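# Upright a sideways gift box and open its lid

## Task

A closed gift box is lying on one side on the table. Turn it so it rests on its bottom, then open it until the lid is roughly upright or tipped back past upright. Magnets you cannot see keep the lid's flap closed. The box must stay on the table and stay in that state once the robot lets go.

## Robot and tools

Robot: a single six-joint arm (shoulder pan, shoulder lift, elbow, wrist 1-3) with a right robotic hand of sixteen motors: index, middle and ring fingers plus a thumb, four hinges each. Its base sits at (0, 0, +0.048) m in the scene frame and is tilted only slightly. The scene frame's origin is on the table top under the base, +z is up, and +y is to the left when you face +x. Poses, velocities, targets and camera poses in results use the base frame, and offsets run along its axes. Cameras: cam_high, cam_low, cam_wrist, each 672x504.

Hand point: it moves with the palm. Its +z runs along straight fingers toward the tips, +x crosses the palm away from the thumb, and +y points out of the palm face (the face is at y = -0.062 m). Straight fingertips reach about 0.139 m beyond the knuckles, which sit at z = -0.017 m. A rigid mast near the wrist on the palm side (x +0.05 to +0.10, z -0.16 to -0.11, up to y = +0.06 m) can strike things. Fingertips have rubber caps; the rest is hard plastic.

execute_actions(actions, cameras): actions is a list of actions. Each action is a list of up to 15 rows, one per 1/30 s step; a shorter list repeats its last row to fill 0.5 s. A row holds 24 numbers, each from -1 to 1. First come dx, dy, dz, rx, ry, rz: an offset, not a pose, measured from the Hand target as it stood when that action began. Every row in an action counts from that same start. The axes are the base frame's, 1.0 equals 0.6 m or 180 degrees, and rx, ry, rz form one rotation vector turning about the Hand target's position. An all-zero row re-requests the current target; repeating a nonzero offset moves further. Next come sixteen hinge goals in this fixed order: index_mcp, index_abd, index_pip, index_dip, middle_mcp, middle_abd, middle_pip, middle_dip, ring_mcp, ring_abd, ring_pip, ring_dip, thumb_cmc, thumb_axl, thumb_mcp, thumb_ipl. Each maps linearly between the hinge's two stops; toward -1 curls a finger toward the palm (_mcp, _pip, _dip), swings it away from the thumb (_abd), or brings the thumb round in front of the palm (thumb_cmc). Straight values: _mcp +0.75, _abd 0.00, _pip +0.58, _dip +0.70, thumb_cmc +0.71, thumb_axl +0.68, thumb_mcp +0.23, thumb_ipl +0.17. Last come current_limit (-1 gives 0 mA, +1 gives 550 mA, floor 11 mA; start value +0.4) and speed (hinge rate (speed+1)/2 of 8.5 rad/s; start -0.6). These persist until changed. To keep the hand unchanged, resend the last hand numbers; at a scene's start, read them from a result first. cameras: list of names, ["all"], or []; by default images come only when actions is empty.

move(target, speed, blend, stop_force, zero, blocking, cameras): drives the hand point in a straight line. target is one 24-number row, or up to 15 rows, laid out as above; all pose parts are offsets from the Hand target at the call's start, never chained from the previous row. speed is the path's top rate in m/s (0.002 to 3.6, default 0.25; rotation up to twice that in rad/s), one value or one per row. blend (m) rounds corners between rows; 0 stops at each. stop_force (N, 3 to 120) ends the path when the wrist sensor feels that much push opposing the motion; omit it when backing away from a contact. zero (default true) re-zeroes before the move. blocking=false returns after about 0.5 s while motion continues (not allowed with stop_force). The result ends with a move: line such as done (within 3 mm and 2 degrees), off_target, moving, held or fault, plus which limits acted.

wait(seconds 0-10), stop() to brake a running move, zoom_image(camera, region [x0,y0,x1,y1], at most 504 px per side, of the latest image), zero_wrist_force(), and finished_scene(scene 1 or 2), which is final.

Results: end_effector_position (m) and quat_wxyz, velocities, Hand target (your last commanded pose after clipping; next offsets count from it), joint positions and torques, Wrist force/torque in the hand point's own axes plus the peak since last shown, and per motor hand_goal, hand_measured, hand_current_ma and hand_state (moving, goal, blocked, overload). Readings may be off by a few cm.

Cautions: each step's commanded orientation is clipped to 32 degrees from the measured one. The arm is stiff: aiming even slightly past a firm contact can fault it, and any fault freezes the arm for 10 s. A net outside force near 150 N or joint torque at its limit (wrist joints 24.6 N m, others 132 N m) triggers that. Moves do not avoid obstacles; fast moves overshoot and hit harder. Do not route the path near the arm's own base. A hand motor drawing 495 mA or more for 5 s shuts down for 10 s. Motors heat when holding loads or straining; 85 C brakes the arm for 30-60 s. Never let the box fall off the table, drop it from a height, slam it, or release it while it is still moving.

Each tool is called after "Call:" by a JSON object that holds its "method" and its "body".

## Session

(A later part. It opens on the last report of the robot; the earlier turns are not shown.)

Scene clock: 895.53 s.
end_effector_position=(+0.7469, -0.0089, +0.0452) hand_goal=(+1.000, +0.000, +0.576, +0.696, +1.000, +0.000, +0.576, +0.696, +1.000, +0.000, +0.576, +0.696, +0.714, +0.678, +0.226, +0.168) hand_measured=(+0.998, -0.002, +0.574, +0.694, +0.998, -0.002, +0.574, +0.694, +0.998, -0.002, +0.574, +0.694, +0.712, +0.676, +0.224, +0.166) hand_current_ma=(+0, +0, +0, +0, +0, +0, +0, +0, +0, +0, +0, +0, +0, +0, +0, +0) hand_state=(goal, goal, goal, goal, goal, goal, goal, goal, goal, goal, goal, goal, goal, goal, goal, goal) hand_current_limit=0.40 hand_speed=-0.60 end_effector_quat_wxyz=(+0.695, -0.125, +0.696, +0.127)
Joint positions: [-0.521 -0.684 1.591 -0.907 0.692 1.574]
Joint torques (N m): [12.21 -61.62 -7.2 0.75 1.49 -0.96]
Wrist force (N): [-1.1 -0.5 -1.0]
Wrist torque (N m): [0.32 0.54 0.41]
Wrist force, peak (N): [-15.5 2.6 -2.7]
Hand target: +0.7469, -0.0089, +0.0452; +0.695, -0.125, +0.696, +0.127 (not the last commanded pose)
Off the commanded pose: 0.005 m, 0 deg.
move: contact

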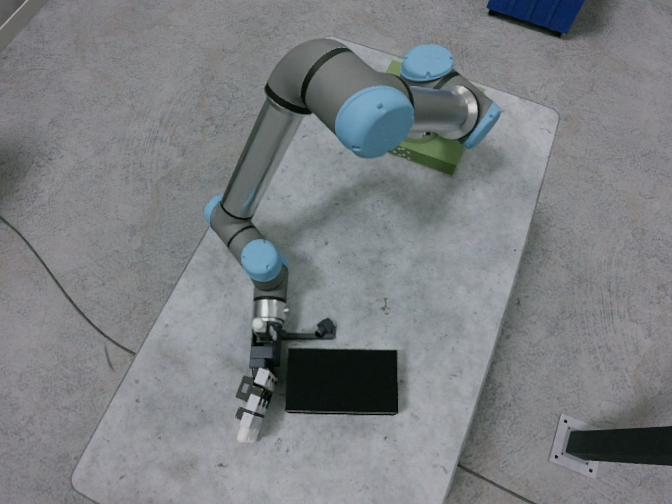

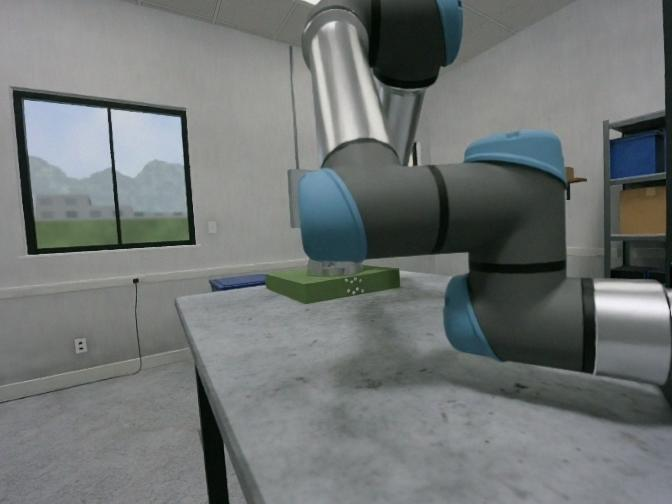

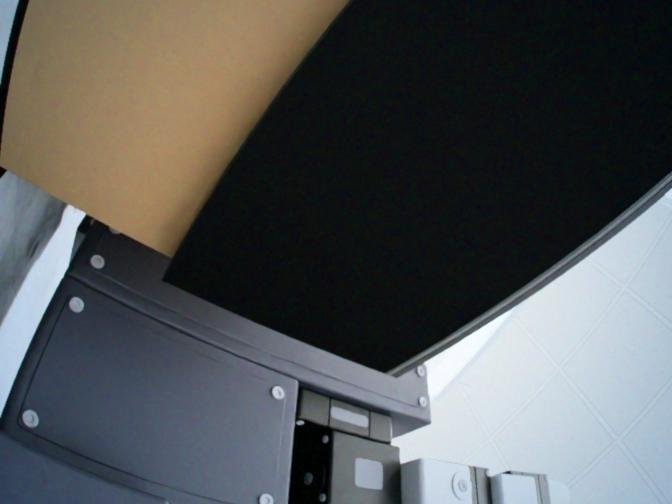

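Call:
{"method": "move", "body": {"target": [-0.007,0.0187,0.0035,0,0,0,1.0,0,0.576,0.696,1.0,0,0.576,0.696,1.0,0,0.576,0.696,0.714,0.678,0.226,0.168,0.4,-0.6], "speed": 0.03}}

Call:
{"method": "move", "body": {"target": [0.0562,0.021,0,0,0,0,1.0,0,0.576,0.696,1.0,0,0.576,0.696,1.0,0,0.576,0.696,0.714,0.678,0.226,0.168,0.4,-0.6], "speed": 0.025, "stop_force": 3, "cameras": ["cam_high","cam_wrist"]}}

Scene clock: 899.60 s.
end_effector_position=(+0.7427, +0.0026, +0.0474) hand_goal=(+1.000, +0.000, +0.576, +0.696, +1.000, +0.000, +0.576, +0.696, +1.000, +0.000, +0.576, +0.696, +0.714, +0.678, +0.226, +0.168) hand_measured=(+0.998, -0.002, +0.574, +0.694, +0.998, -0.002, +0.574, +0.694, +0.998, -0.002, +0.574, +0.694, +0.712, +0.676, +0.224, +0.166) hand_current_ma=(+0, +0, +0, +0, +0, +0, +0, +0, +0, +0, +0, +0, +0, +0, +0, +0) hand_state=(goal, goal, goal, goal, goal, goal, goal, goal, goal, goal, goal, goal, goal, goal, goal, goal) hand_current_limit=0.40 hand_speed=-0.60 end_effector_quat_wxyz=(+0.696, -0.125, +0.696, +0.127)
Joint positions: [-0.507 -0.698 1.617 -0.918 0.706 1.574]
Joint torques (N m): [-10.49 -43.37 -23.73 -0.43 -1.29 -0.9]
Wrist force (N): [2.3 -0.7 -0.4]
Wrist torque (N m): [0.29 0.04 0.26]
Wrist force, peak (N): [2.6 -0.9 -0.5]
Hand target: +0.7427, +0.0024, +0.0473; +0.695, -0.125, +0.696, +0.127
Off the commanded pose: 0.000 m, 0 deg.
move: done

Scene clock: 902.17 s.
end_effector_position=(+0.7765, +0.0150, +0.0473) hand_goal=(+1.000, +0.000, +0.576, +0.696, +1.000, +0.000, +0.576, +0.696, +1.000, +0.000, +0.576, +0.696, +0.714, +0.678, +0.226, +0.168) hand_measured=(+0.998, -0.002, +0.574, +0.694, +0.998, -0.002, +0.574, +0.694, +0.998, -0.002, +0.574, +0.694, +0.712, +0.676, +0.224, +0.166) hand_current_ma=(+0, +0, +0, +0, +0, +0, +0, +0, +0, +0, +0, +0, +0, +0, +0, +0) hand_state=(goal, goal, goal, goal, goal, goal, goal, goal, goal, goal, goal, goal, goal, goal, goal, goal) hand_current_limit=0.40 hand_speed=-0.60 end_effector_quat_wxyz=(+0.695, -0.125, +0.696, +0.127)
Joint positions: [-0.461 -0.653 1.512 -0.858 0.752 1.574]
Joint torques (N m): [-13.99 -65.95 -8.84 -3.22 -2.25 -1.25]
Wrist force (N): [2.6 -0.5 -0.5]
Wrist torque (N m): [0.31 -0.01 0.31]
Wrist force, peak (N): [2.7 -0.6 -0.7]
Hand target: +0.7765, +0.0150, +0.0473; +0.695, -0.125, +0.696, +0.127
Off the commanded pose: 0.000 m, 0 deg.
move: done
Images, in order (width x height): cam_high 672x504, cam_wrist 672x504.

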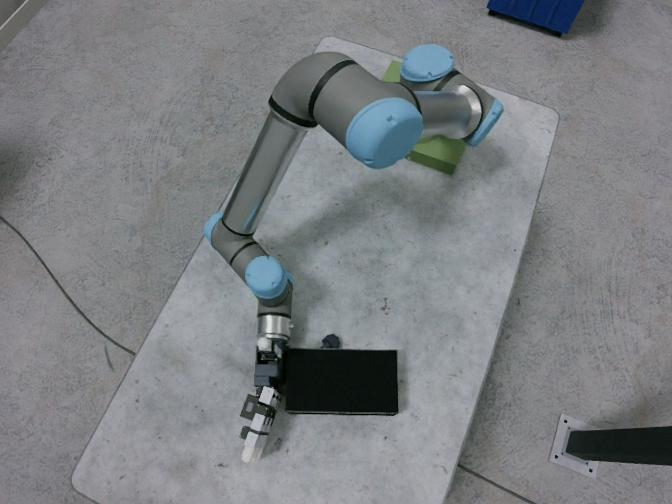

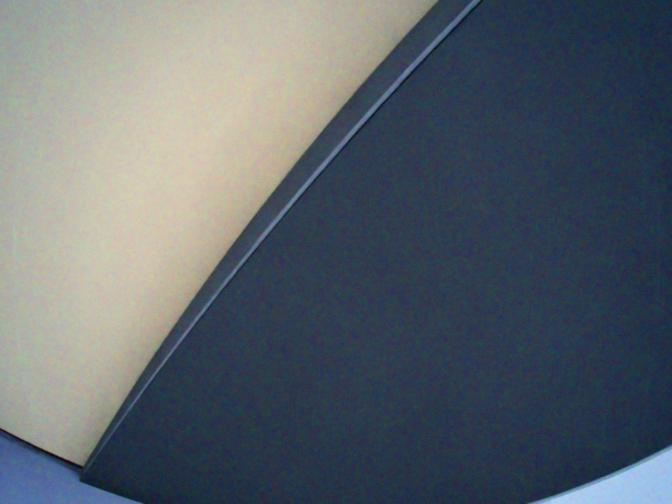

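Call:
{"method": "move", "body": {"target": [0.0187,0.007,0,0,0,0,1.0,0,0.576,0.696,1.0,0,0.576,0.696,1.0,0,0.576,0.696,0.714,0.678,0.226,0.168,0.4,-0.6], "speed": 0.012, "stop_force": 3, "cameras": ["cam_high","cam_wrist"]}}

Scene clock: 906.00 s.
end_effector_position=(+0.7877, +0.0192, +0.0473) hand_goal=(+1.000, +0.000, +0.576, +0.696, +1.000, +0.000, +0.576, +0.696, +1.000, +0.000, +0.576, +0.696, +0.714, +0.678, +0.226, +0.168) hand_measured=(+0.998, -0.002, +0.574, +0.694, +0.998, -0.002, +0.574, +0.694, +0.998, -0.002, +0.574, +0.694, +0.712, +0.676, +0.224, +0.166) hand_current_ma=(+0, +0, +0, +0, +0, +0, +0, +0, +0, +0, +0, +0, +0, +0, +0, +0) hand_state=(goal, goal, goal, goal, goal, goal, goal, goal, goal, goal, goal, goal, goal, goal, goal, goal) hand_current_limit=0.40 hand_speed=-0.60 end_effector_quat_wxyz=(+0.695, -0.125, +0.696, +0.127)
Joint positions: [-0.447 -0.637 1.475 -0.837 0.766 1.574]
Joint torques (N m): [-13.06 -67.49 -9.51 -3.3 -1.73 1.17]
Wrist force (N): [2.6 -0.8 -0.5]
Wrist torque (N m): [0.25 0.01 0.28]
Wrist force, peak (N): [2.7 -1.1 -1.3]
Hand target: +0.7877, +0.0192, +0.0473; +0.695, -0.125, +0.696, +0.127
Off the commanded pose: 0.000 m, 0 deg.
move: done
Images, in order (width x height): cam_high 672x504, cam_wrist 672x504.

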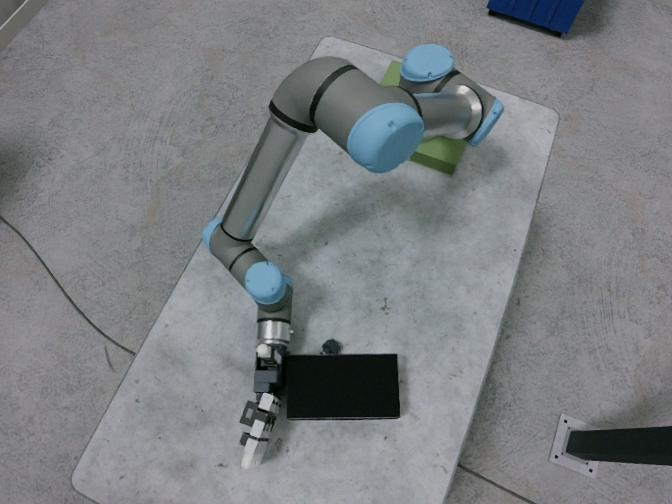

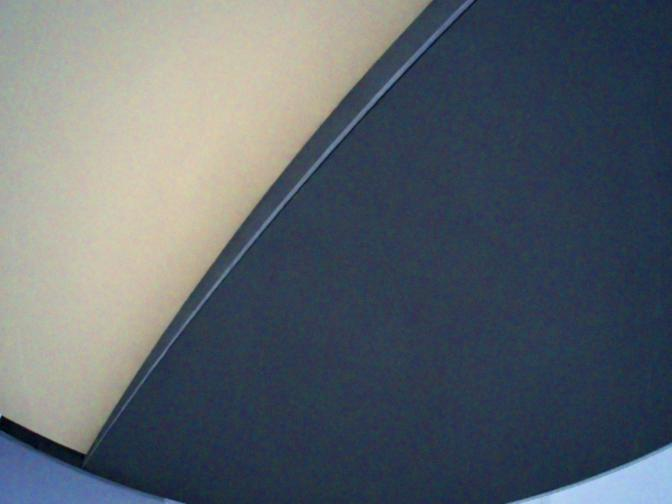

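Call:
{"method": "move", "body": {"target": [0.0016,0.0006,0.05,0,0,0,1.0,0,0.576,0.696,1.0,0,0.576,0.696,1.0,0,0.576,0.696,0.714,0.678,0.226,0.168,0.4,-0.6], "speed": 0.012, "stop_force": 3, "cameras": ["cam_high","cam_wrist"]}}

Scene clock: 910.70 s.
end_effector_position=(+0.7886, +0.0195, +0.0773) hand_goal=(+1.000, +0.000, +0.576, +0.696, +1.000, +0.000, +0.576, +0.696, +1.000, +0.000, +0.576, +0.696, +0.714, +0.678, +0.226, +0.168) hand_measured=(+0.998, -0.002, +0.574, +0.694, +0.998, -0.002, +0.574, +0.694, +0.998, -0.002, +0.574, +0.694, +0.712, +0.676, +0.224, +0.166) hand_current_ma=(+0, +0, +0, +0, +0, +0, +0, +0, +0, +0, +0, +0, +0, +0, +0, +0) hand_state=(goal, goal, goal, goal, goal, goal, goal, goal, goal, goal, goal, goal, goal, goal, goal, goal) hand_current_limit=0.40 hand_speed=-0.60 end_effector_quat_wxyz=(+0.695, -0.125, +0.696, +0.127)
Joint positions: [-0.446 -0.688 1.476 -0.788 0.768 1.574]
Joint torques (N m): [13.06 -43.04 -27.06 -3.31 1.4 -1.36]
Wrist force (N): [2.0 -0.5 -1.0]
Wrist torque (N m): [0.29 0.10 0.28]
Wrist force, peak (N): [3.1 -0.7 -0.8]
Hand target: +0.7886, +0.0195, +0.0773; +0.695, -0.125, +0.696, +0.127
Off the commanded pose: 0.000 m, 0 deg.
move: done
Images, in order (width x height): cam_high 672x504, cam_wrist 672x504.

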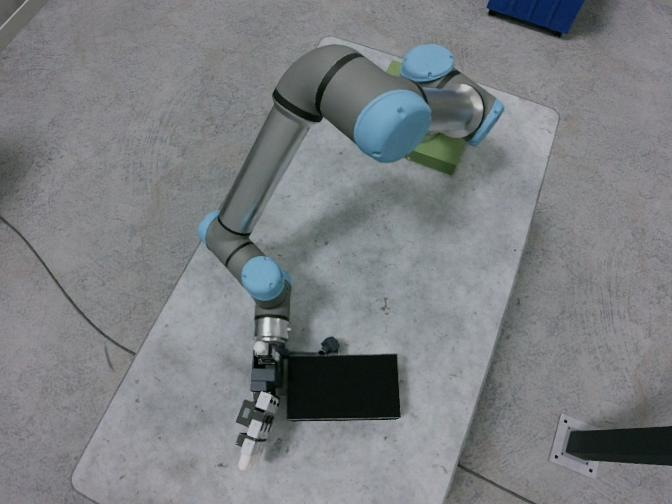

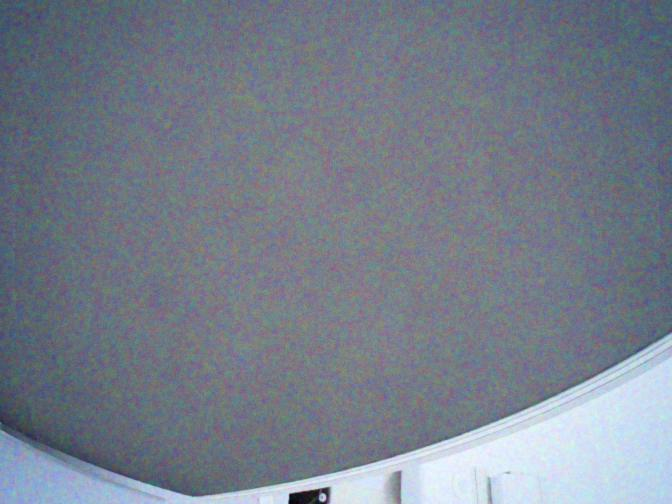

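Call:
{"method": "zoom_image", "body": {"camera": "cam_high", "region": [220, 310, 420, 480]}}

Scaled by 2.520.

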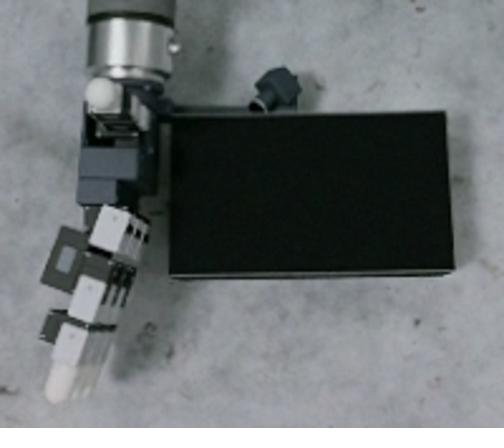

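Call:
{"method": "move", "body": {"target": [-0.047,-0.002,0,0,0,0.0467,1.0,0,1.0,1.0,1.0,0,1.0,1.0,1.0,0,1.0,1.0,0.714,0.678,0.226,0.168,0.4,-0.6], "speed": 0.1}}

Call:
{"method": "move", "body": {"target": [0,0,-0.0497,0,0,0,1.0,0,1.0,1.0,1.0,0,1.0,1.0,1.0,0,1.0,1.0,0.714,0.678,0.226,0.168,0.4,-0.6], "speed": 0.04, "stop_force": 3, "cameras": ["cam_high","cam_wrist"]}}

Call:
{"method": "zoom_image", "body": {"camera": "cam_high", "region": [220, 310, 420, 480]}}

Scene clock: 932.93 s.
end_effector_position=(+0.7605, +0.0181, +0.0772) hand_goal=(+1.000, +0.000, +1.000, +1.000, +1.000, +0.000, +1.000, +1.000, +1.000, +0.000, +1.000, +1.000, +0.714, +0.678, +0.226, +0.168) hand_measured=(+0.998, -0.002, +0.998, +0.998, +0.998, -0.002, +0.998, +0.998, +0.998, -0.002, +0.998, +0.998, +0.712, +0.676, +0.224, +0.166) hand_current_ma=(+0, +0, +0, +0, +0, +0, +0, +0, +0, +0, +0, +0, +0, +0, +0, +0) hand_state=(goal, goal, goal, goal, goal, goal, goal, goal, goal, goal, goal, goal, goal, goal, goal, goal) hand_current_limit=0.40 hand_speed=-0.60 end_effector_quat_wxyz=(+0.684, -0.175, +0.685, +0.178)
Joint positions: [-0.487 -0.681 1.461 -0.78 0.58 1.574]
Joint torques (N m): [13.43 -55.23 -9.24 -1.17 -0.15 -1.32]
Wrist force (N): [2.6 -0.8 -0.4]
Wrist torque (N m): [0.27 -0.01 0.33]
Wrist force, peak (N): [2.7 -0.7 -0.5]
Hand target: +0.7604, +0.0183, +0.0773; +0.684, -0.175, +0.685, +0.178
Off the commanded pose: 0.000 m, 0 deg.
move: done

Scene clock: 934.63 s.
end_effector_position=(+0.7604, +0.0183, +0.0475) hand_goal=(+1.000, +0.000, +1.000, +1.000, +1.000, +0.000, +1.000, +1.000, +1.000, +0.000, +1.000, +1.000, +0.714, +0.678, +0.226, +0.168) hand_measured=(+0.998, -0.002, +0.998, +0.998, +0.998, -0.002, +0.998, +0.998, +0.998, -0.002, +0.998, +0.998, +0.712, +0.676, +0.224, +0.166) hand_current_ma=(+0, +0, +0, +0, +0, +0, +0, +0, +0, +0, +0, +0, +0, +0, +0, +0) hand_state=(goal, goal, goal, goal, goal, goal, goal, goal, goal, goal, goal, goal, goal, goal, goal, goal) hand_current_limit=0.40 hand_speed=-0.60 end_effector_quat_wxyz=(+0.684, -0.175, +0.685, +0.178)
Joint positions: [-0.487 -0.63 1.457 -0.826 0.58 1.574]
Joint torques (N m): [14.76 -66.81 -10.81 1.05 -0.64 0.88]
Wrist force (N): [2.5 -0.8 -0.4]
Wrist torque (N m): [0.29 -0.01 0.35]
Wrist force, peak (N): [2.9 -0.8 -0.3]
Hand target: +0.7604, +0.0183, +0.0475; +0.684, -0.175, +0.685, +0.178
Off the commanded pose: 0.000 m, 0 deg.
move: done
Images, in order (width x height): cam_high 672x504, cam_wrist 672x504.

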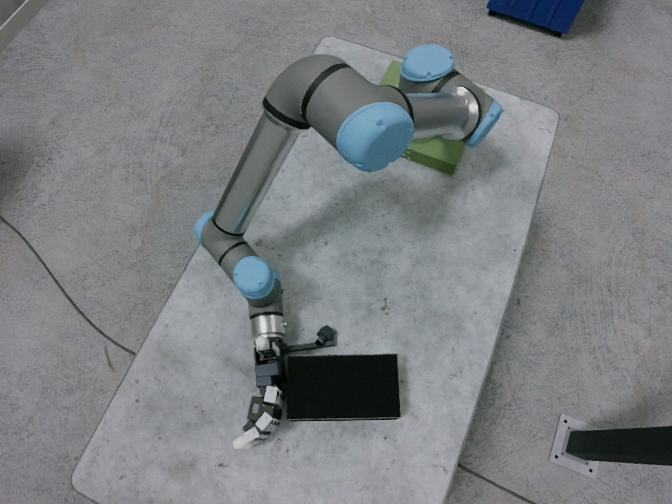

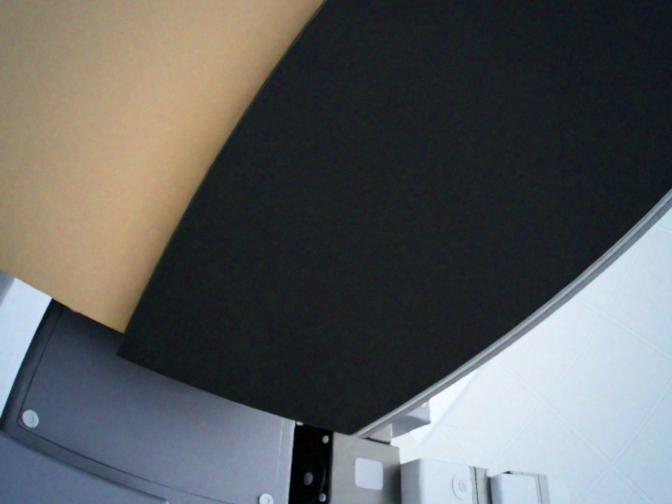

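Scaled by 2.520.

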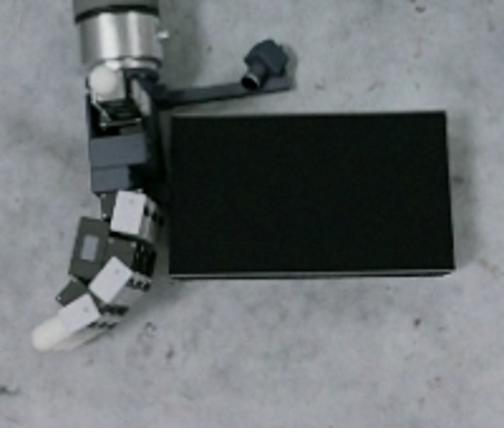

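Call:
{"method": "move", "body": {"target": [0.0293,0.0121,0,0,0,0,1.0,0,1.0,1.0,1.0,0,1.0,1.0,1.0,0,1.0,1.0,0.714,0.678,0.226,0.168,0.4,-0.6], "speed": 0.03, "stop_force": 3}}

Call:
{"method": "move", "body": {"target": [0.0139,0.0057,0,0,0,0,1.0,0,1.0,1.0,1.0,0,1.0,1.0,1.0,0,1.0,1.0,0.714,0.678,0.226,0.168,0.4,-0.6], "speed": 0.01, "stop_force": 3, "cameras": ["cam_high","cam_wrist"]}}

Call:
{"method": "zoom_image", "body": {"camera": "cam_high", "region": [220, 310, 420, 480]}}

Scene clock: 940.60 s.
end_effector_position=(+0.7780, +0.0256, +0.0475) hand_goal=(+1.000, +0.000, +1.000, +1.000, +1.000, +0.000, +1.000, +1.000, +1.000, +0.000, +1.000, +1.000, +0.714, +0.678, +0.226, +0.168) hand_measured=(+0.998, -0.002, +0.998, +0.998, +0.998, -0.002, +0.998, +0.998, +0.998, -0.002, +0.998, +0.998, +0.712, +0.676, +0.224, +0.166) hand_current_ma=(+0, +0, +0, +0, +0, +0, +0, +0, +0, +0, +0, +0, +0, +0, +0, +0) hand_state=(goal, goal, goal, goal, goal, goal, goal, goal, goal, goal, goal, goal, goal, goal, goal, goal) hand_current_limit=0.40 hand_speed=-0.60 end_effector_quat_wxyz=(+0.684, -0.175, +0.685, +0.178)
Joint positions: [-0.463 -0.605 1.4 -0.794 0.603 1.574]
Joint torques (N m): [-14.16 -68.3 -9.94 -3.11 -2.34 -1.36]
Wrist force (N): [2.3 -0.6 -0.4]
Wrist torque (N m): [0.31 0.03 0.33]
Wrist force, peak (N): [2.7 -0.6 -0.7]
Hand target: +0.7780, +0.0256, +0.0475; +0.684, -0.175, +0.685, +0.178
Off the commanded pose: 0.000 m, 0 deg.
move: done

Scene clock: 942.97 s.
end_effector_position=(+0.7864, +0.0290, +0.0475) hand_goal=(+1.000, +0.000, +1.000, +1.000, +1.000, +0.000, +1.000, +1.000, +1.000, +0.000, +1.000, +1.000, +0.714, +0.678, +0.226, +0.168) hand_measured=(+0.998, -0.002, +0.998, +0.998, +0.998, -0.002, +0.998, +0.998, +0.998, -0.002, +0.998, +0.998, +0.712, +0.676, +0.224, +0.166) hand_current_ma=(+0, +0, +0, +0, +0, +0, +0, +0, +0, +0, +0, +0, +0, +0, +0, +0) hand_state=(goal, goal, goal, goal, goal, goal, goal, goal, goal, goal, goal, goal, goal, goal, goal, goal) hand_current_limit=0.40 hand_speed=-0.60 end_effector_quat_wxyz=(+0.684, -0.175, +0.685, +0.178)
Joint positions: [-0.453 -0.592 1.371 -0.778 0.614 1.574]
Joint torques (N m): [-12.95 -68.44 -9.88 -2.97 -1.67 1.15]
Wrist force (N): [2.7 -0.7 -0.4]
Wrist torque (N m): [0.29 -0.01 0.36]
Wrist force, peak (N): [2.7 -0.8 -0.9]
Hand target: +0.7864, +0.0290, +0.0475; +0.684, -0.175, +0.685, +0.178
Off the commanded pose: 0.000 m, 0 deg.
move: done
Images, in order (width x height): cam_high 672x504, cam_wrist 672x504.

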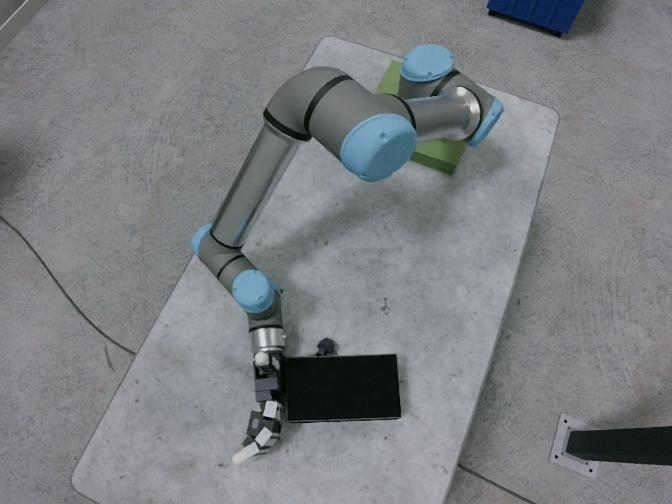

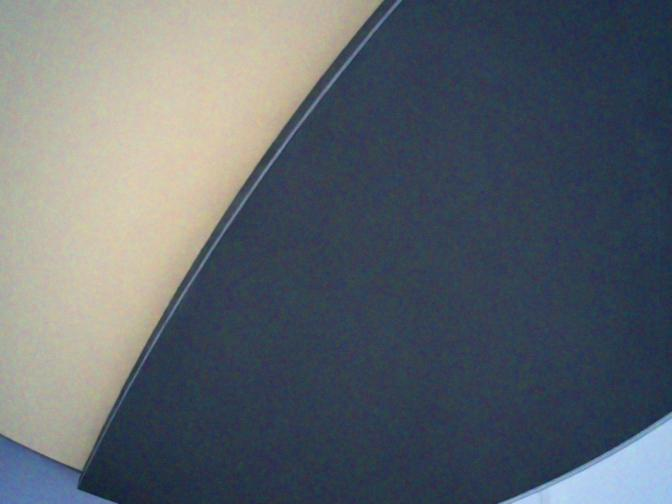

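Scaled by 2.520.

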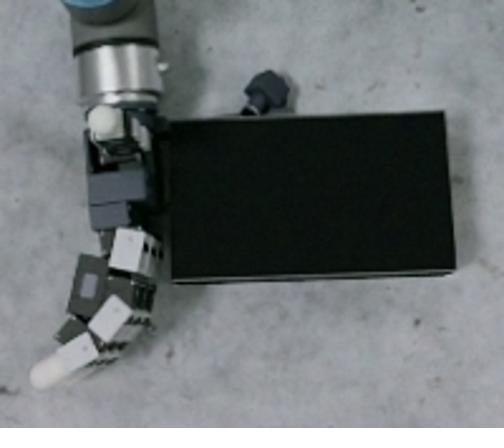

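Call:
{"method": "move", "body": {"target": [0.0031,0.0013,0.05,0,0,0,1.0,0,1.0,1.0,1.0,0,1.0,1.0,1.0,0,1.0,1.0,0.714,0.678,0.226,0.168,0.4,-0.6], "speed": 0.012, "stop_force": 3, "cameras": ["cam_high","cam_wrist"]}}

Call:
{"method": "zoom_image", "body": {"camera": "cam_high", "region": [220, 310, 420, 480]}}

Scene clock: 948.50 s.
end_effector_position=(+0.7882, +0.0298, +0.0775) hand_goal=(+1.000, +0.000, +1.000, +1.000, +1.000, +0.000, +1.000, +1.000, +1.000, +0.000, +1.000, +1.000, +0.714, +0.678, +0.226, +0.168) hand_measured=(+0.998, -0.002, +0.998, +0.998, +0.998, -0.002, +0.998, +0.998, +0.998, -0.002, +0.998, +0.998, +0.712, +0.676, +0.224, +0.166) hand_current_ma=(+0, +0, +0, +0, +0, +0, +0, +0, +0, +0, +0, +0, +0, +0, +0, +0) hand_state=(goal, goal, goal, goal, goal, goal, goal, goal, goal, goal, goal, goal, goal, goal, goal, goal) hand_current_limit=0.40 hand_speed=-0.60 end_effector_quat_wxyz=(+0.684, -0.175, +0.685, +0.178)
Joint positions: [-0.45 -0.639 1.369 -0.73 0.616 1.574]
Joint torques (N m): [11.73 -44.88 -20.99 -3 1.12 -1.18]
Wrist force (N): [2.4 -0.8 -0.8]
Wrist torque (N m): [0.30 0.05 0.33]
Wrist force, peak (N): [3.8 -0.9 -0.7]
Hand target: +0.7882, +0.0298, +0.0775; +0.684, -0.175, +0.685, +0.178
Off the commanded pose: 0.000 m, 0 deg.
move: done
Images, in order (width x height): cam_high 672x504, cam_wrist 672x504.

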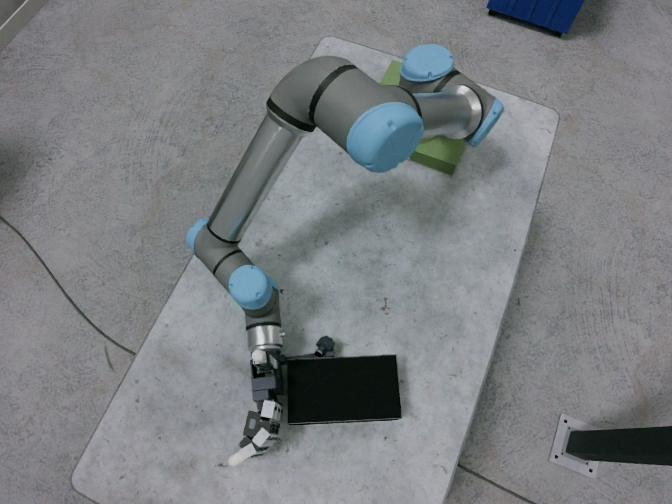

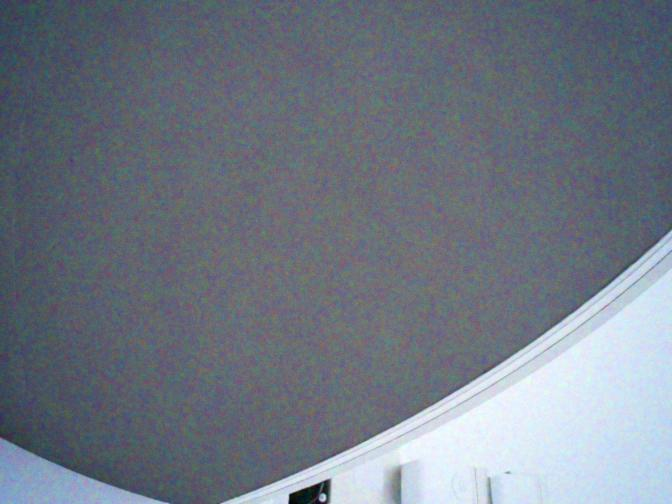

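Scaled by 2.520.

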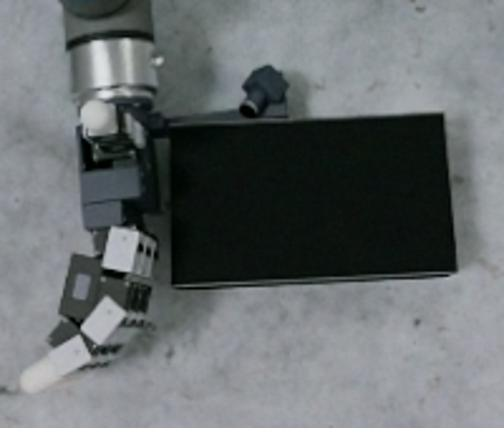

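Call:
{"method": "move", "body": {"target": [[-0.091,-0.0415,0,0,0,0,1.0,0,1.0,1.0,1.0,0,1.0,1.0,1.0,0,1.0,1.0,0.714,0.678,0.226,0.168,0.4,-0.6],[-0.14,-0.06,0.25,0,0,0,1.0,0,1.0,1.0,1.0,0,1.0,1.0,1.0,0,1.0,1.0,0.714,0.678,0.226,0.168,0.4,-0.6]], "speed": [0.12,0.3], "blend": [0.02,0]}}

Call:
{"method": "move", "body": {"target": [-0.17,-0.02,0.18,0,0,0.5,0.75,0,0.577,-0.609,0.75,0,0.577,-0.609,0.75,0,0.577,-0.609,0.714,0.678,0.226,0.168,0.4,-0.6], "speed": 0.35}}

Call:
{"method": "move", "body": {"target": [-0.0833,0.03,0.08,-0.4377,-0.2416,0,0.75,0,0.577,-0.609,0.75,0,0.577,-0.609,0.75,0,0.577,-0.609,0.714,0.678,0.226,0.168,0.4,-0.6], "speed": 0.35, "cameras": ["cam_high"]}}

Scene clock: 971.87 s.
end_effector_position=(+0.7043, -0.0064, +0.2274) hand_goal=(+1.000, +0.000, +1.000, +1.000, +1.000, +0.000, +1.000, +1.000, +1.000, +0.000, +1.000, +1.000, +0.714, +0.678, +0.226, +0.168) hand_measured=(+0.998, -0.002, +0.998, +0.998, +0.998, -0.002, +0.998, +0.998, +0.998, -0.002, +0.998, +0.998, +0.712, +0.676, +0.224, +0.166) hand_current_ma=(+0, +0, +0, +0, +0, +0, +0, +0, +0, +0, +0, +0, +0, +0, +0, +0) hand_state=(goal, goal, goal, goal, goal, goal, goal, goal, goal, goal, goal, goal, goal, goal, goal, goal) hand_current_limit=0.40 hand_speed=-0.60 end_effector_quat_wxyz=(+0.684, -0.175, +0.685, +0.178)
Joint positions: [-0.572 -0.991 1.568 -0.576 0.495 1.574]
Joint torques (N m): [15.48 -58.51 -11.95 0.48 1.77 1.24]
Wrist force (N): [2.5 -0.8 -0.4]
Wrist torque (N m): [0.27 0.01 0.37]
Wrist force, peak (N): [4.6 -0.7 -1.1]
Hand target: +0.7042, -0.0062, +0.2275; +0.684, -0.175, +0.685, +0.178
Off the commanded pose: 0.000 m, 0 deg.
move: done

Scene clock: 974.60 s.
end_effector_position=(+0.6000, -0.0175, +0.3347) hand_goal=(+0.750, +0.000, +0.578, -0.608, +0.750, +0.000, +0.578, -0.608, +0.750, +0.000, +0.578, -0.608, +0.714, +0.678, +0.226, +0.168) hand_measured=(+0.752, -0.002, +0.582, -0.606, +0.752, -0.002, +0.580, -0.606, +0.752, -0.002, +0.580, -0.606, +0.712, +0.676, +0.224, +0.166) hand_current_ma=(+0, +0, +0, +0, +0, +0, +0, +0, +0, +0, +0, +0, +0, +0, +0, +0) hand_state=(goal, goal, goal, goal, goal, goal, goal, goal, goal, goal, goal, goal, goal, goal, goal, goal) hand_current_limit=0.40 hand_speed=-0.60 end_effector_quat_wxyz=(-0.372, +0.594, -0.407, -0.586)
Joint positions: [-0.419 -0.334 0.035 0.249 -0.824 1.64]
Joint torques (N m): [-11 -61 -20.17 2.58 1.5 -0.21]
Wrist force (N): [2.4 -0.6 -0.5]
Wrist torque (N m): [0.30 0.04 0.28]
Wrist force, peak (N): [2.8 -1.3 -0.6]
Hand target: +0.6022, -0.0182, +0.3355; -0.358, +0.608, -0.361, -0.609
Off the commanded pose: 0.002 m, 6 deg.
elbow stopped short: the move would have taken joint 3 (elbow) straighter than the controller allows.
move: off_target

Scene clock: 977.33 s.
end_effector_position=(+0.5522, -0.0001, +0.3835) hand_goal=(+0.750, +0.000, +0.578, -0.608, +0.750, +0.000, +0.578, -0.608, +0.750, +0.000, +0.578, -0.608, +0.714, +0.678, +0.226, +0.168) hand_measured=(+0.752, -0.002, +0.582, -0.606, +0.752, -0.002, +0.580, -0.606, +0.752, -0.002, +0.580, -0.606, +0.712, +0.676, +0.224, +0.166) hand_current_ma=(+0, +0, +0, +0, +0, +0, +0, +0, +0, +0, +0, +0, +0, +0, +0, +0) hand_state=(goal, goal, goal, goal, goal, goal, goal, goal, goal, goal, goal, goal, goal, goal, goal, goal) hand_current_limit=0.40 hand_speed=-0.60 end_effector_quat_wxyz=(+0.000, +0.860, -0.510, +0.000)
Joint positions: [-0.178 -1.248 1.126 -1.449 -1.571 2.463]
Joint torques (N m): [-12.13 -35.94 -24.47 -3.53 -1.61 -0.23]
Wrist force (N): [0.3 0.3 -0.6]
Wrist torque (N m): [0.20 -0.05 -0.07]
Wrist force, peak (N): [3.0 -0.6 -0.7]
Hand target: +0.5522, -0.0002, +0.3835; +0.000, +0.860, -0.510, +0.000
Off the commanded pose: 0.000 m, 0 deg.
move: done
Images, in order (width x height): cam_high 672x504.

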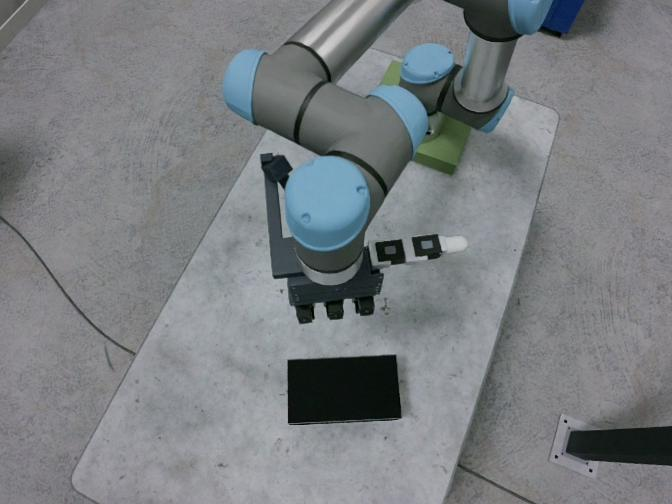

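Call:
{"method": "move", "body": {"target": [-0.0265,0.0788,-0.2225,0,0,0.4772,0.75,0,0.577,-0.609,0.75,0,0.577,-0.609,0.75,0,0.577,-0.609,0.714,0.678,0.226,0.168,0.4,-0.6], "speed": 0.35}}

Call:
{"method": "move", "body": {"target": [0,0,-0.3167,0,0,0,0.75,0,0.577,-0.609,0.75,0,0.577,-0.609,0.75,0,0.577,-0.609,0.714,0.678,0.226,0.168,0.4,-0.6], "speed": 0.15, "cameras": ["cam_high","cam_low","cam_wrist"]}}

Call:
{"method": "zoom_image", "body": {"camera": "cam_high", "region": [270, 250, 470, 430]}}

Scene clock: 982.83 s.
end_effector_position=(+0.5363, +0.0471, +0.2501) hand_goal=(+0.750, +0.000, +0.578, -0.608, +0.750, +0.000, +0.578, -0.608, +0.750, +0.000, +0.578, -0.608, +0.714, +0.678, +0.226, +0.168) hand_measured=(+0.752, -0.002, +0.582, -0.606, +0.752, -0.002, +0.580, -0.606, +0.752, -0.002, +0.580, -0.606, +0.712, +0.676, +0.224, +0.166) hand_current_ma=(+0, +0, +0, +0, +0, +0, +0, +0, +0, +0, +0, +0, +0, +0, +0, +0) hand_state=(goal, goal, goal, goal, goal, goal, goal, goal, goal, goal, goal, goal, goal, goal, goal, goal) hand_current_limit=0.40 hand_speed=-0.60 end_effector_quat_wxyz=(+0.000, +0.977, +0.213, +0.000)
Joint positions: [0.001 -1.467 1.739 -1.844 -1.571 1.143]
Joint torques (N m): [-15.25 -18.55 -24.9 -0.74 1.13 -1.14]
Wrist force (N): [0.1 0.3 -0.2]
Wrist torque (N m): [0.18 -0.05 -0.13]
Wrist force, peak (N): [0.8 0.7 -0.9]
Hand target: +0.5363, +0.0471, +0.2500; +0.000, +0.977, +0.213, +0.000
Off the commanded pose: 0.000 m, 0 deg.
move: done

Scene clock: 984.57 s.
end_effector_position=(+0.5363, +0.0471, +0.0600) hand_goal=(+0.750, +0.000, +0.578, -0.608, +0.750, +0.000, +0.578, -0.608, +0.750, +0.000, +0.578, -0.608, +0.714, +0.678, +0.226, +0.168) hand_measured=(+0.752, -0.002, +0.582, -0.606, +0.752, -0.002, +0.580, -0.606, +0.752, -0.002, +0.580, -0.606, +0.712, +0.676, +0.224, +0.166) hand_current_ma=(+0, +0, +0, +0, +0, +0, +0, +0, +0, +0, +0, +0, +0, +0, -1, +0) hand_state=(goal, goal, goal, goal, goal, goal, goal, goal, goal, goal, goal, goal, goal, goal, goal, goal) hand_current_limit=0.40 hand_speed=-0.60 end_effector_quat_wxyz=(+0.000, +0.977, +0.213, +0.000)
Joint positions: [0.001 -1.232 2.005 -2.344 -1.571 1.142]
Joint torques (N m): [-6.45 -30.4 -23.97 -3.79 -1.63 -0.63]
Wrist force (N): [0.3 0.1 -0.3]
Wrist torque (N m): [0.16 -0.08 -0.10]
Wrist force, peak (N): [0.2 0.5 -1.7]
Hand target: +0.5363, +0.0471, +0.0599; +0.000, +0.977, +0.213, +0.000
Off the commanded pose: 0.000 m, 0 deg.
move: done

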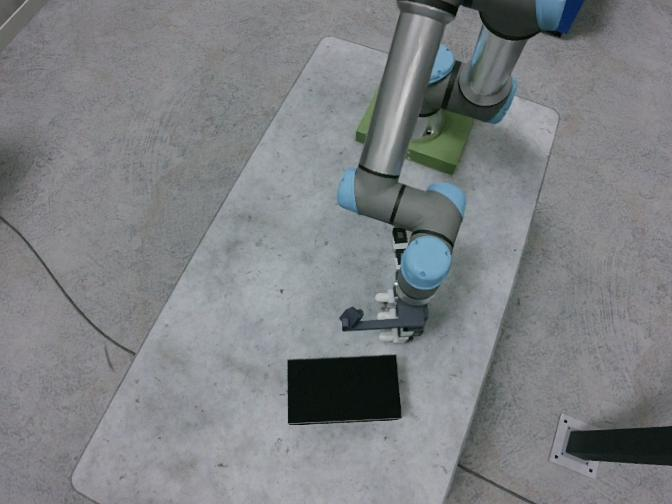

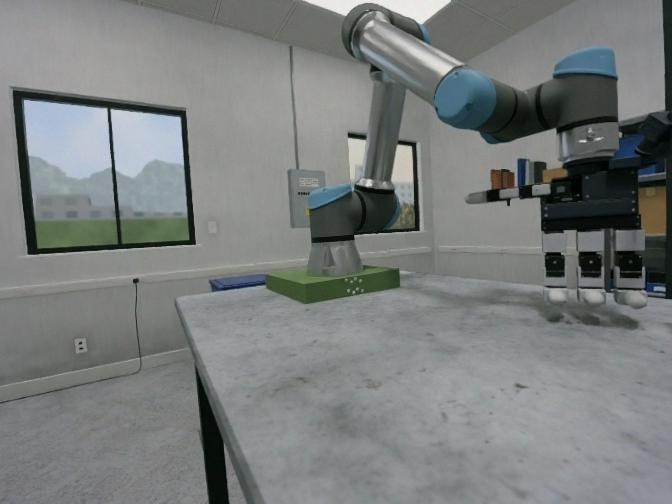

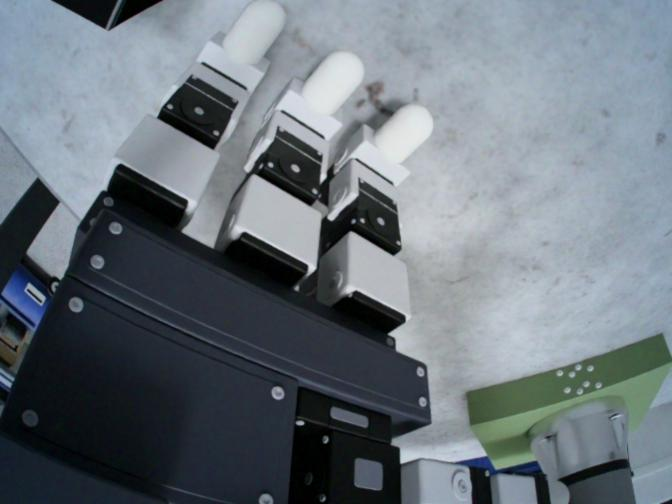

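Scaled by 2.520.

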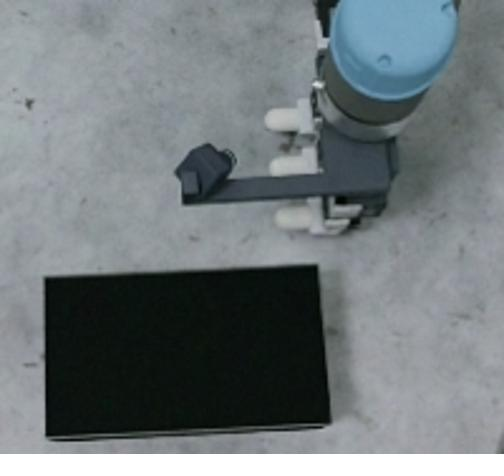

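Call:
{"method": "move", "body": {"target": [0.0062,-0.0137,0,0,0,0,0.75,0,0.401,-0.435,0.75,0,0.401,-0.435,0.75,0,0.401,-0.435,0.714,0.678,0.226,0.168,0.4,-0.6], "speed": 0.05}}

Call:
{"method": "move", "body": {"target": [0,0,-0.035,0,0,0,0.75,0,0.401,-0.435,0.75,0,0.401,-0.435,0.75,0,0.401,-0.435,0.714,0.678,0.226,0.168,0.4,-0.6], "speed": 0.02, "stop_force": 3}}

Call:
{"method": "move", "body": {"target": [0.0425,0.0193,0,0,0,0,0.75,0,0.401,-0.435,0.75,0,0.401,-0.435,0.75,0,0.401,-0.435,0.714,0.678,0.226,0.168,0.4,-0.6], "speed": 0.025, "stop_force": 3, "cameras": ["cam_high","cam_low","cam_wrist"]}}

Call:
{"method": "zoom_image", "body": {"camera": "cam_high", "region": [340, 290, 460, 390]}}

Call:
{"method": "zoom_image", "body": {"camera": "cam_low", "region": [520, 200, 672, 400]}}

Scene clock: 997.13 s.
end_effector_position=(+0.5401, +0.0387, +0.0599) hand_goal=(+0.750, +0.000, +0.402, -0.434, +0.750, +0.000, +0.402, -0.434, +0.750, +0.000, +0.402, -0.434, +0.714, +0.678, +0.226, +0.168) hand_measured=(+0.752, -0.002, +0.406, -0.436, +0.752, -0.002, +0.406, -0.436, +0.752, -0.002, +0.406, -0.436, +0.712, +0.676, +0.224, +0.166) hand_current_ma=(+0, +0, +1, +0, +0, +0, +1, +0, +0, +0, +0, +0, +0, +0, -1, +0) hand_state=(goal, goal, goal, goal, goal, goal, goal, goal, goal, goal, goal, goal, goal, goal, goal, goal) hand_current_limit=0.40 hand_speed=-0.60 end_effector_quat_wxyz=(+0.000, +0.977, +0.213, +0.000)
Joint positions: [-0.015 -1.229 2 -2.342 -1.571 1.127]
Joint torques (N m): [10.28 -28.99 -22.17 -0.67 -1.45 1.21]
Wrist force (N): [0.1 0.3 -0.2]
Wrist torque (N m): [0.19 -0.05 -0.07]
Wrist force, peak (N): [0.1 0.6 -0.2]
Hand target: +0.5401, +0.0388, +0.0599; +0.000, +0.977, +0.213, +0.000
Off the commanded pose: 0.000 m, 0 deg.
move: done

Scene clock: 999.30 s.
end_effector_position=(+0.5401, +0.0388, +0.0389) hand_goal=(+0.750, +0.000, +0.402, -0.434, +0.750, +0.000, +0.402, -0.434, +0.750, +0.000, +0.402, -0.434, +0.714, +0.678, +0.226, +0.168) hand_measured=(+0.752, -0.002, +0.406, -0.436, +0.752, -0.002, +0.406, -0.436, +0.752, -0.002, +0.406, -0.436, +0.712, +0.676, +0.224, +0.166) hand_current_ma=(+0, +0, +1, +0, +0, +0, +1, +0, +0, +0, +0, +0, +0, +0, -1, +0) hand_state=(goal, goal, goal, goal, goal, goal, goal, goal, goal, goal, goal, goal, goal, goal, goal, goal) hand_current_limit=0.40 hand_speed=-0.60 end_effector_quat_wxyz=(+0.000, +0.977, +0.213, +0.000)
Joint positions: [-0.015 -1.19 2.016 -2.398 -1.571 1.127]
Joint torques (N m): [14.13 -47.46 -27.31 -0.32 1.4 1.1]
Wrist force (N): [0.2 0.2 -0.2]
Wrist torque (N m): [0.17 -0.06 -0.09]
Wrist force, peak (N): [0.2 0.5 -0.4]
Hand target: +0.5401, +0.0388, +0.0389; +0.000, +0.977, +0.213, +0.000
Off the commanded pose: 0.000 m, 0 deg.
move: done

Scene clock: 1001.57 s.
end_effector_position=(+0.5656, +0.0504, +0.0389) hand_goal=(+0.750, +0.000, +0.402, -0.434, +0.750, +0.000, +0.402, -0.434, +0.750, +0.000, +0.402, -0.434, +0.714, +0.678, +0.226, +0.168) hand_measured=(+0.752, -0.002, +0.406, -0.436, +0.752, -0.002, +0.406, -0.436, +0.752, -0.002, +0.406, -0.436, +0.712, +0.676, +0.224, +0.166) hand_current_ma=(+0, +0, +1, +0, +0, +0, +1, +0, +0, +0, +0, +0, +0, +0, -1, +0) hand_state=(goal, goal, goal, goal, goal, goal, goal, goal, goal, goal, goal, goal, goal, goal, goal, goal) hand_current_limit=0.40 hand_speed=-0.60 end_effector_quat_wxyz=(+0.000, +0.977, +0.213, +0.000)
Joint positions: [0.007 -1.14 1.935 -2.367 -1.571 1.149]
Joint torques (N m): [-13.95 -50.2 -11.78 -4.24 -0.58 -1.25]
Wrist force (N): [0.1 0.0 0.0]
Wrist torque (N m): [0.13 -0.06 -0.16]
Wrist force, peak (N): [0.4 0.2 -0.4]
Hand target: +0.5656, +0.0504, +0.0389; +0.000, +0.977, +0.213, +0.000
Off the commanded pose: 0.000 m, 0 deg.
move: done

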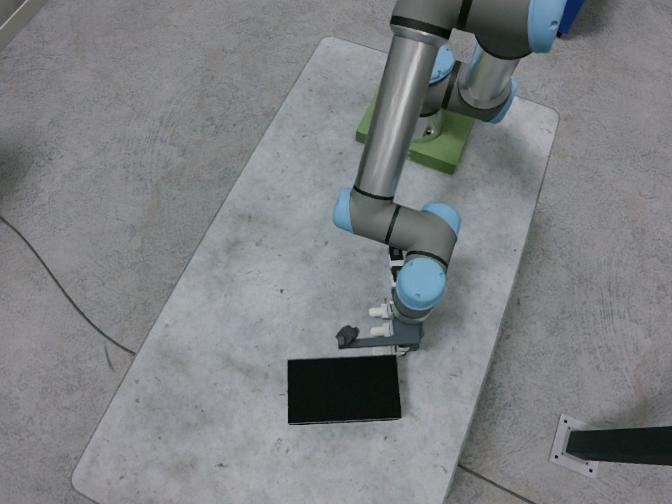

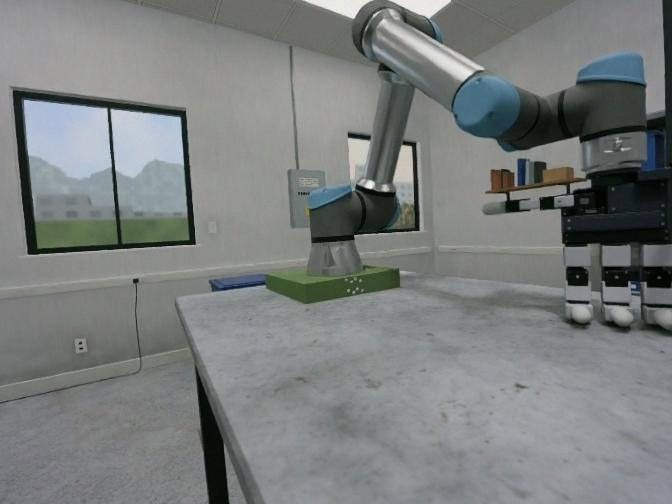

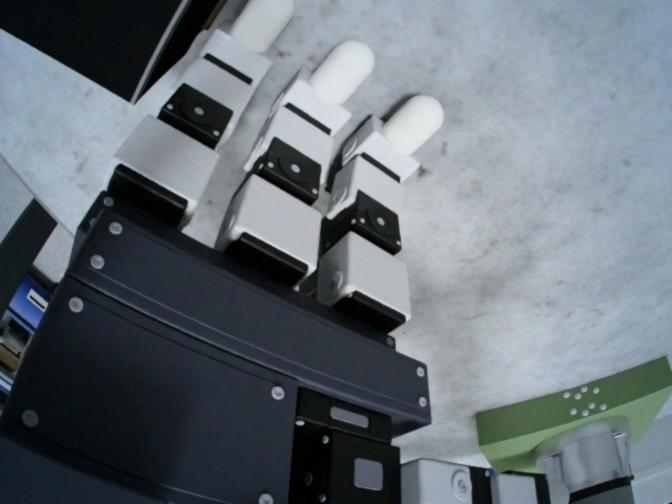

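Scaled by 4.200.

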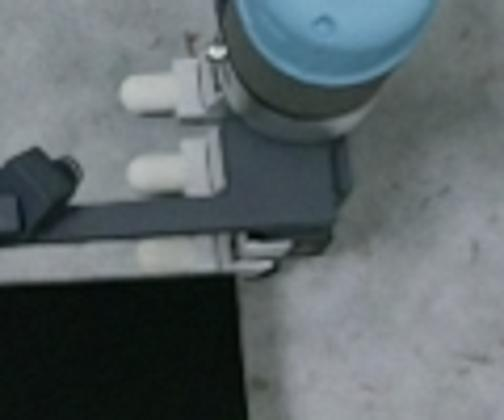

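Scaled by 2.520.

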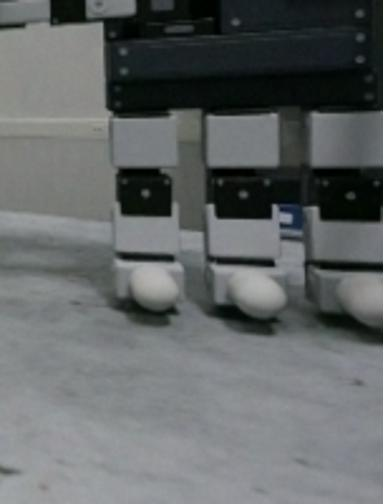

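Call:
{"method": "move", "body": {"target": [0.0182,0.0083,0,0,0,0,0.75,0,0.401,-0.435,0.75,0,0.401,-0.435,0.75,0,0.401,-0.435,0.714,0.678,0.226,0.168,0.4,-0.6], "speed": 0.015, "stop_force": 3, "cameras": ["cam_high","cam_wrist"]}}

Call:
{"method": "zoom_image", "body": {"camera": "cam_high", "region": [340, 290, 460, 390]}}

Scene clock: 1009.20 s.
end_effector_position=(+0.5765, +0.0554, +0.0389) hand_goal=(+0.750, +0.000, +0.402, -0.434, +0.750, +0.000, +0.402, -0.434, +0.750, +0.000, +0.402, -0.434, +0.714, +0.678, +0.226, +0.168) hand_measured=(+0.752, -0.002, +0.406, -0.436, +0.752, -0.002, +0.406, -0.436, +0.752, +0.000, +0.406, -0.436, +0.712, +0.676, +0.224, +0.166) hand_current_ma=(+0, +0, +1, +0, +0, +0, +1, +0, +0, +0, +0, +0, +0, +0, -1, +0) hand_state=(goal, goal, goal, goal, goal, goal, goal, goal, goal, goal, goal, goal, goal, goal, goal, goal) hand_current_limit=0.40 hand_speed=-0.60 end_effector_quat_wxyz=(+0.000, +0.977, +0.213, +0.000)
Joint positions: [0.016 -1.118 1.9 -2.353 -1.571 1.157]
Joint torques (N m): [-13.02 -51.2 -10.98 -4.3 -1.74 -1.17]
Wrist force (N): [0.2 0.2 -0.3]
Wrist torque (N m): [0.18 -0.07 -0.15]
Wrist force, peak (N): [0.3 0.3 -0.4]
Hand target: +0.5765, +0.0554, +0.0389; +0.000, +0.977, +0.213, +0.000
Off the commanded pose: 0.000 m, 0 deg.
move: done
Images, in order (width x height): cam_high 672x504, cam_wrist 672x504.

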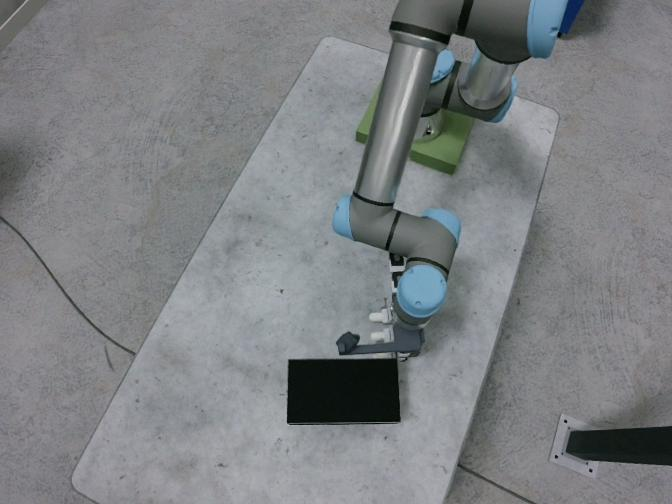

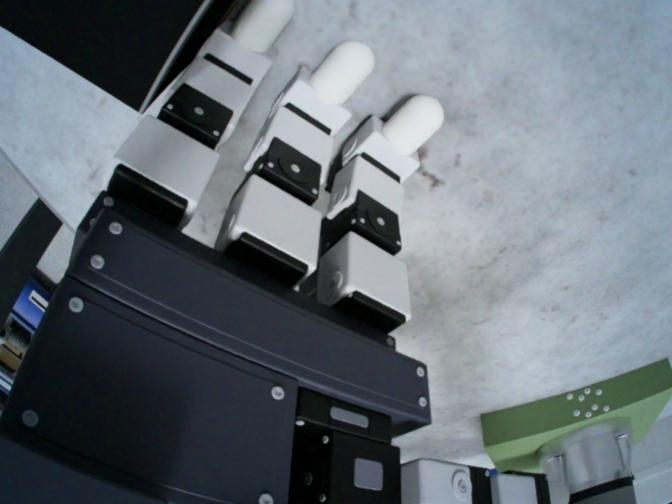

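Scaled by 4.200.

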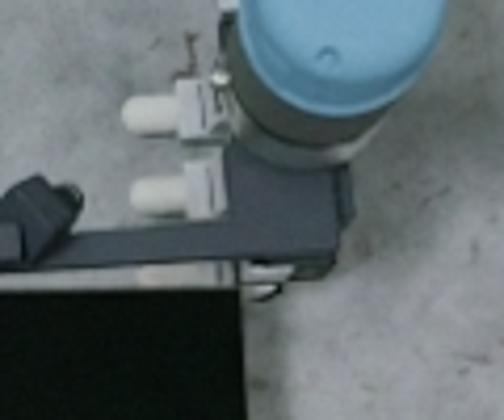

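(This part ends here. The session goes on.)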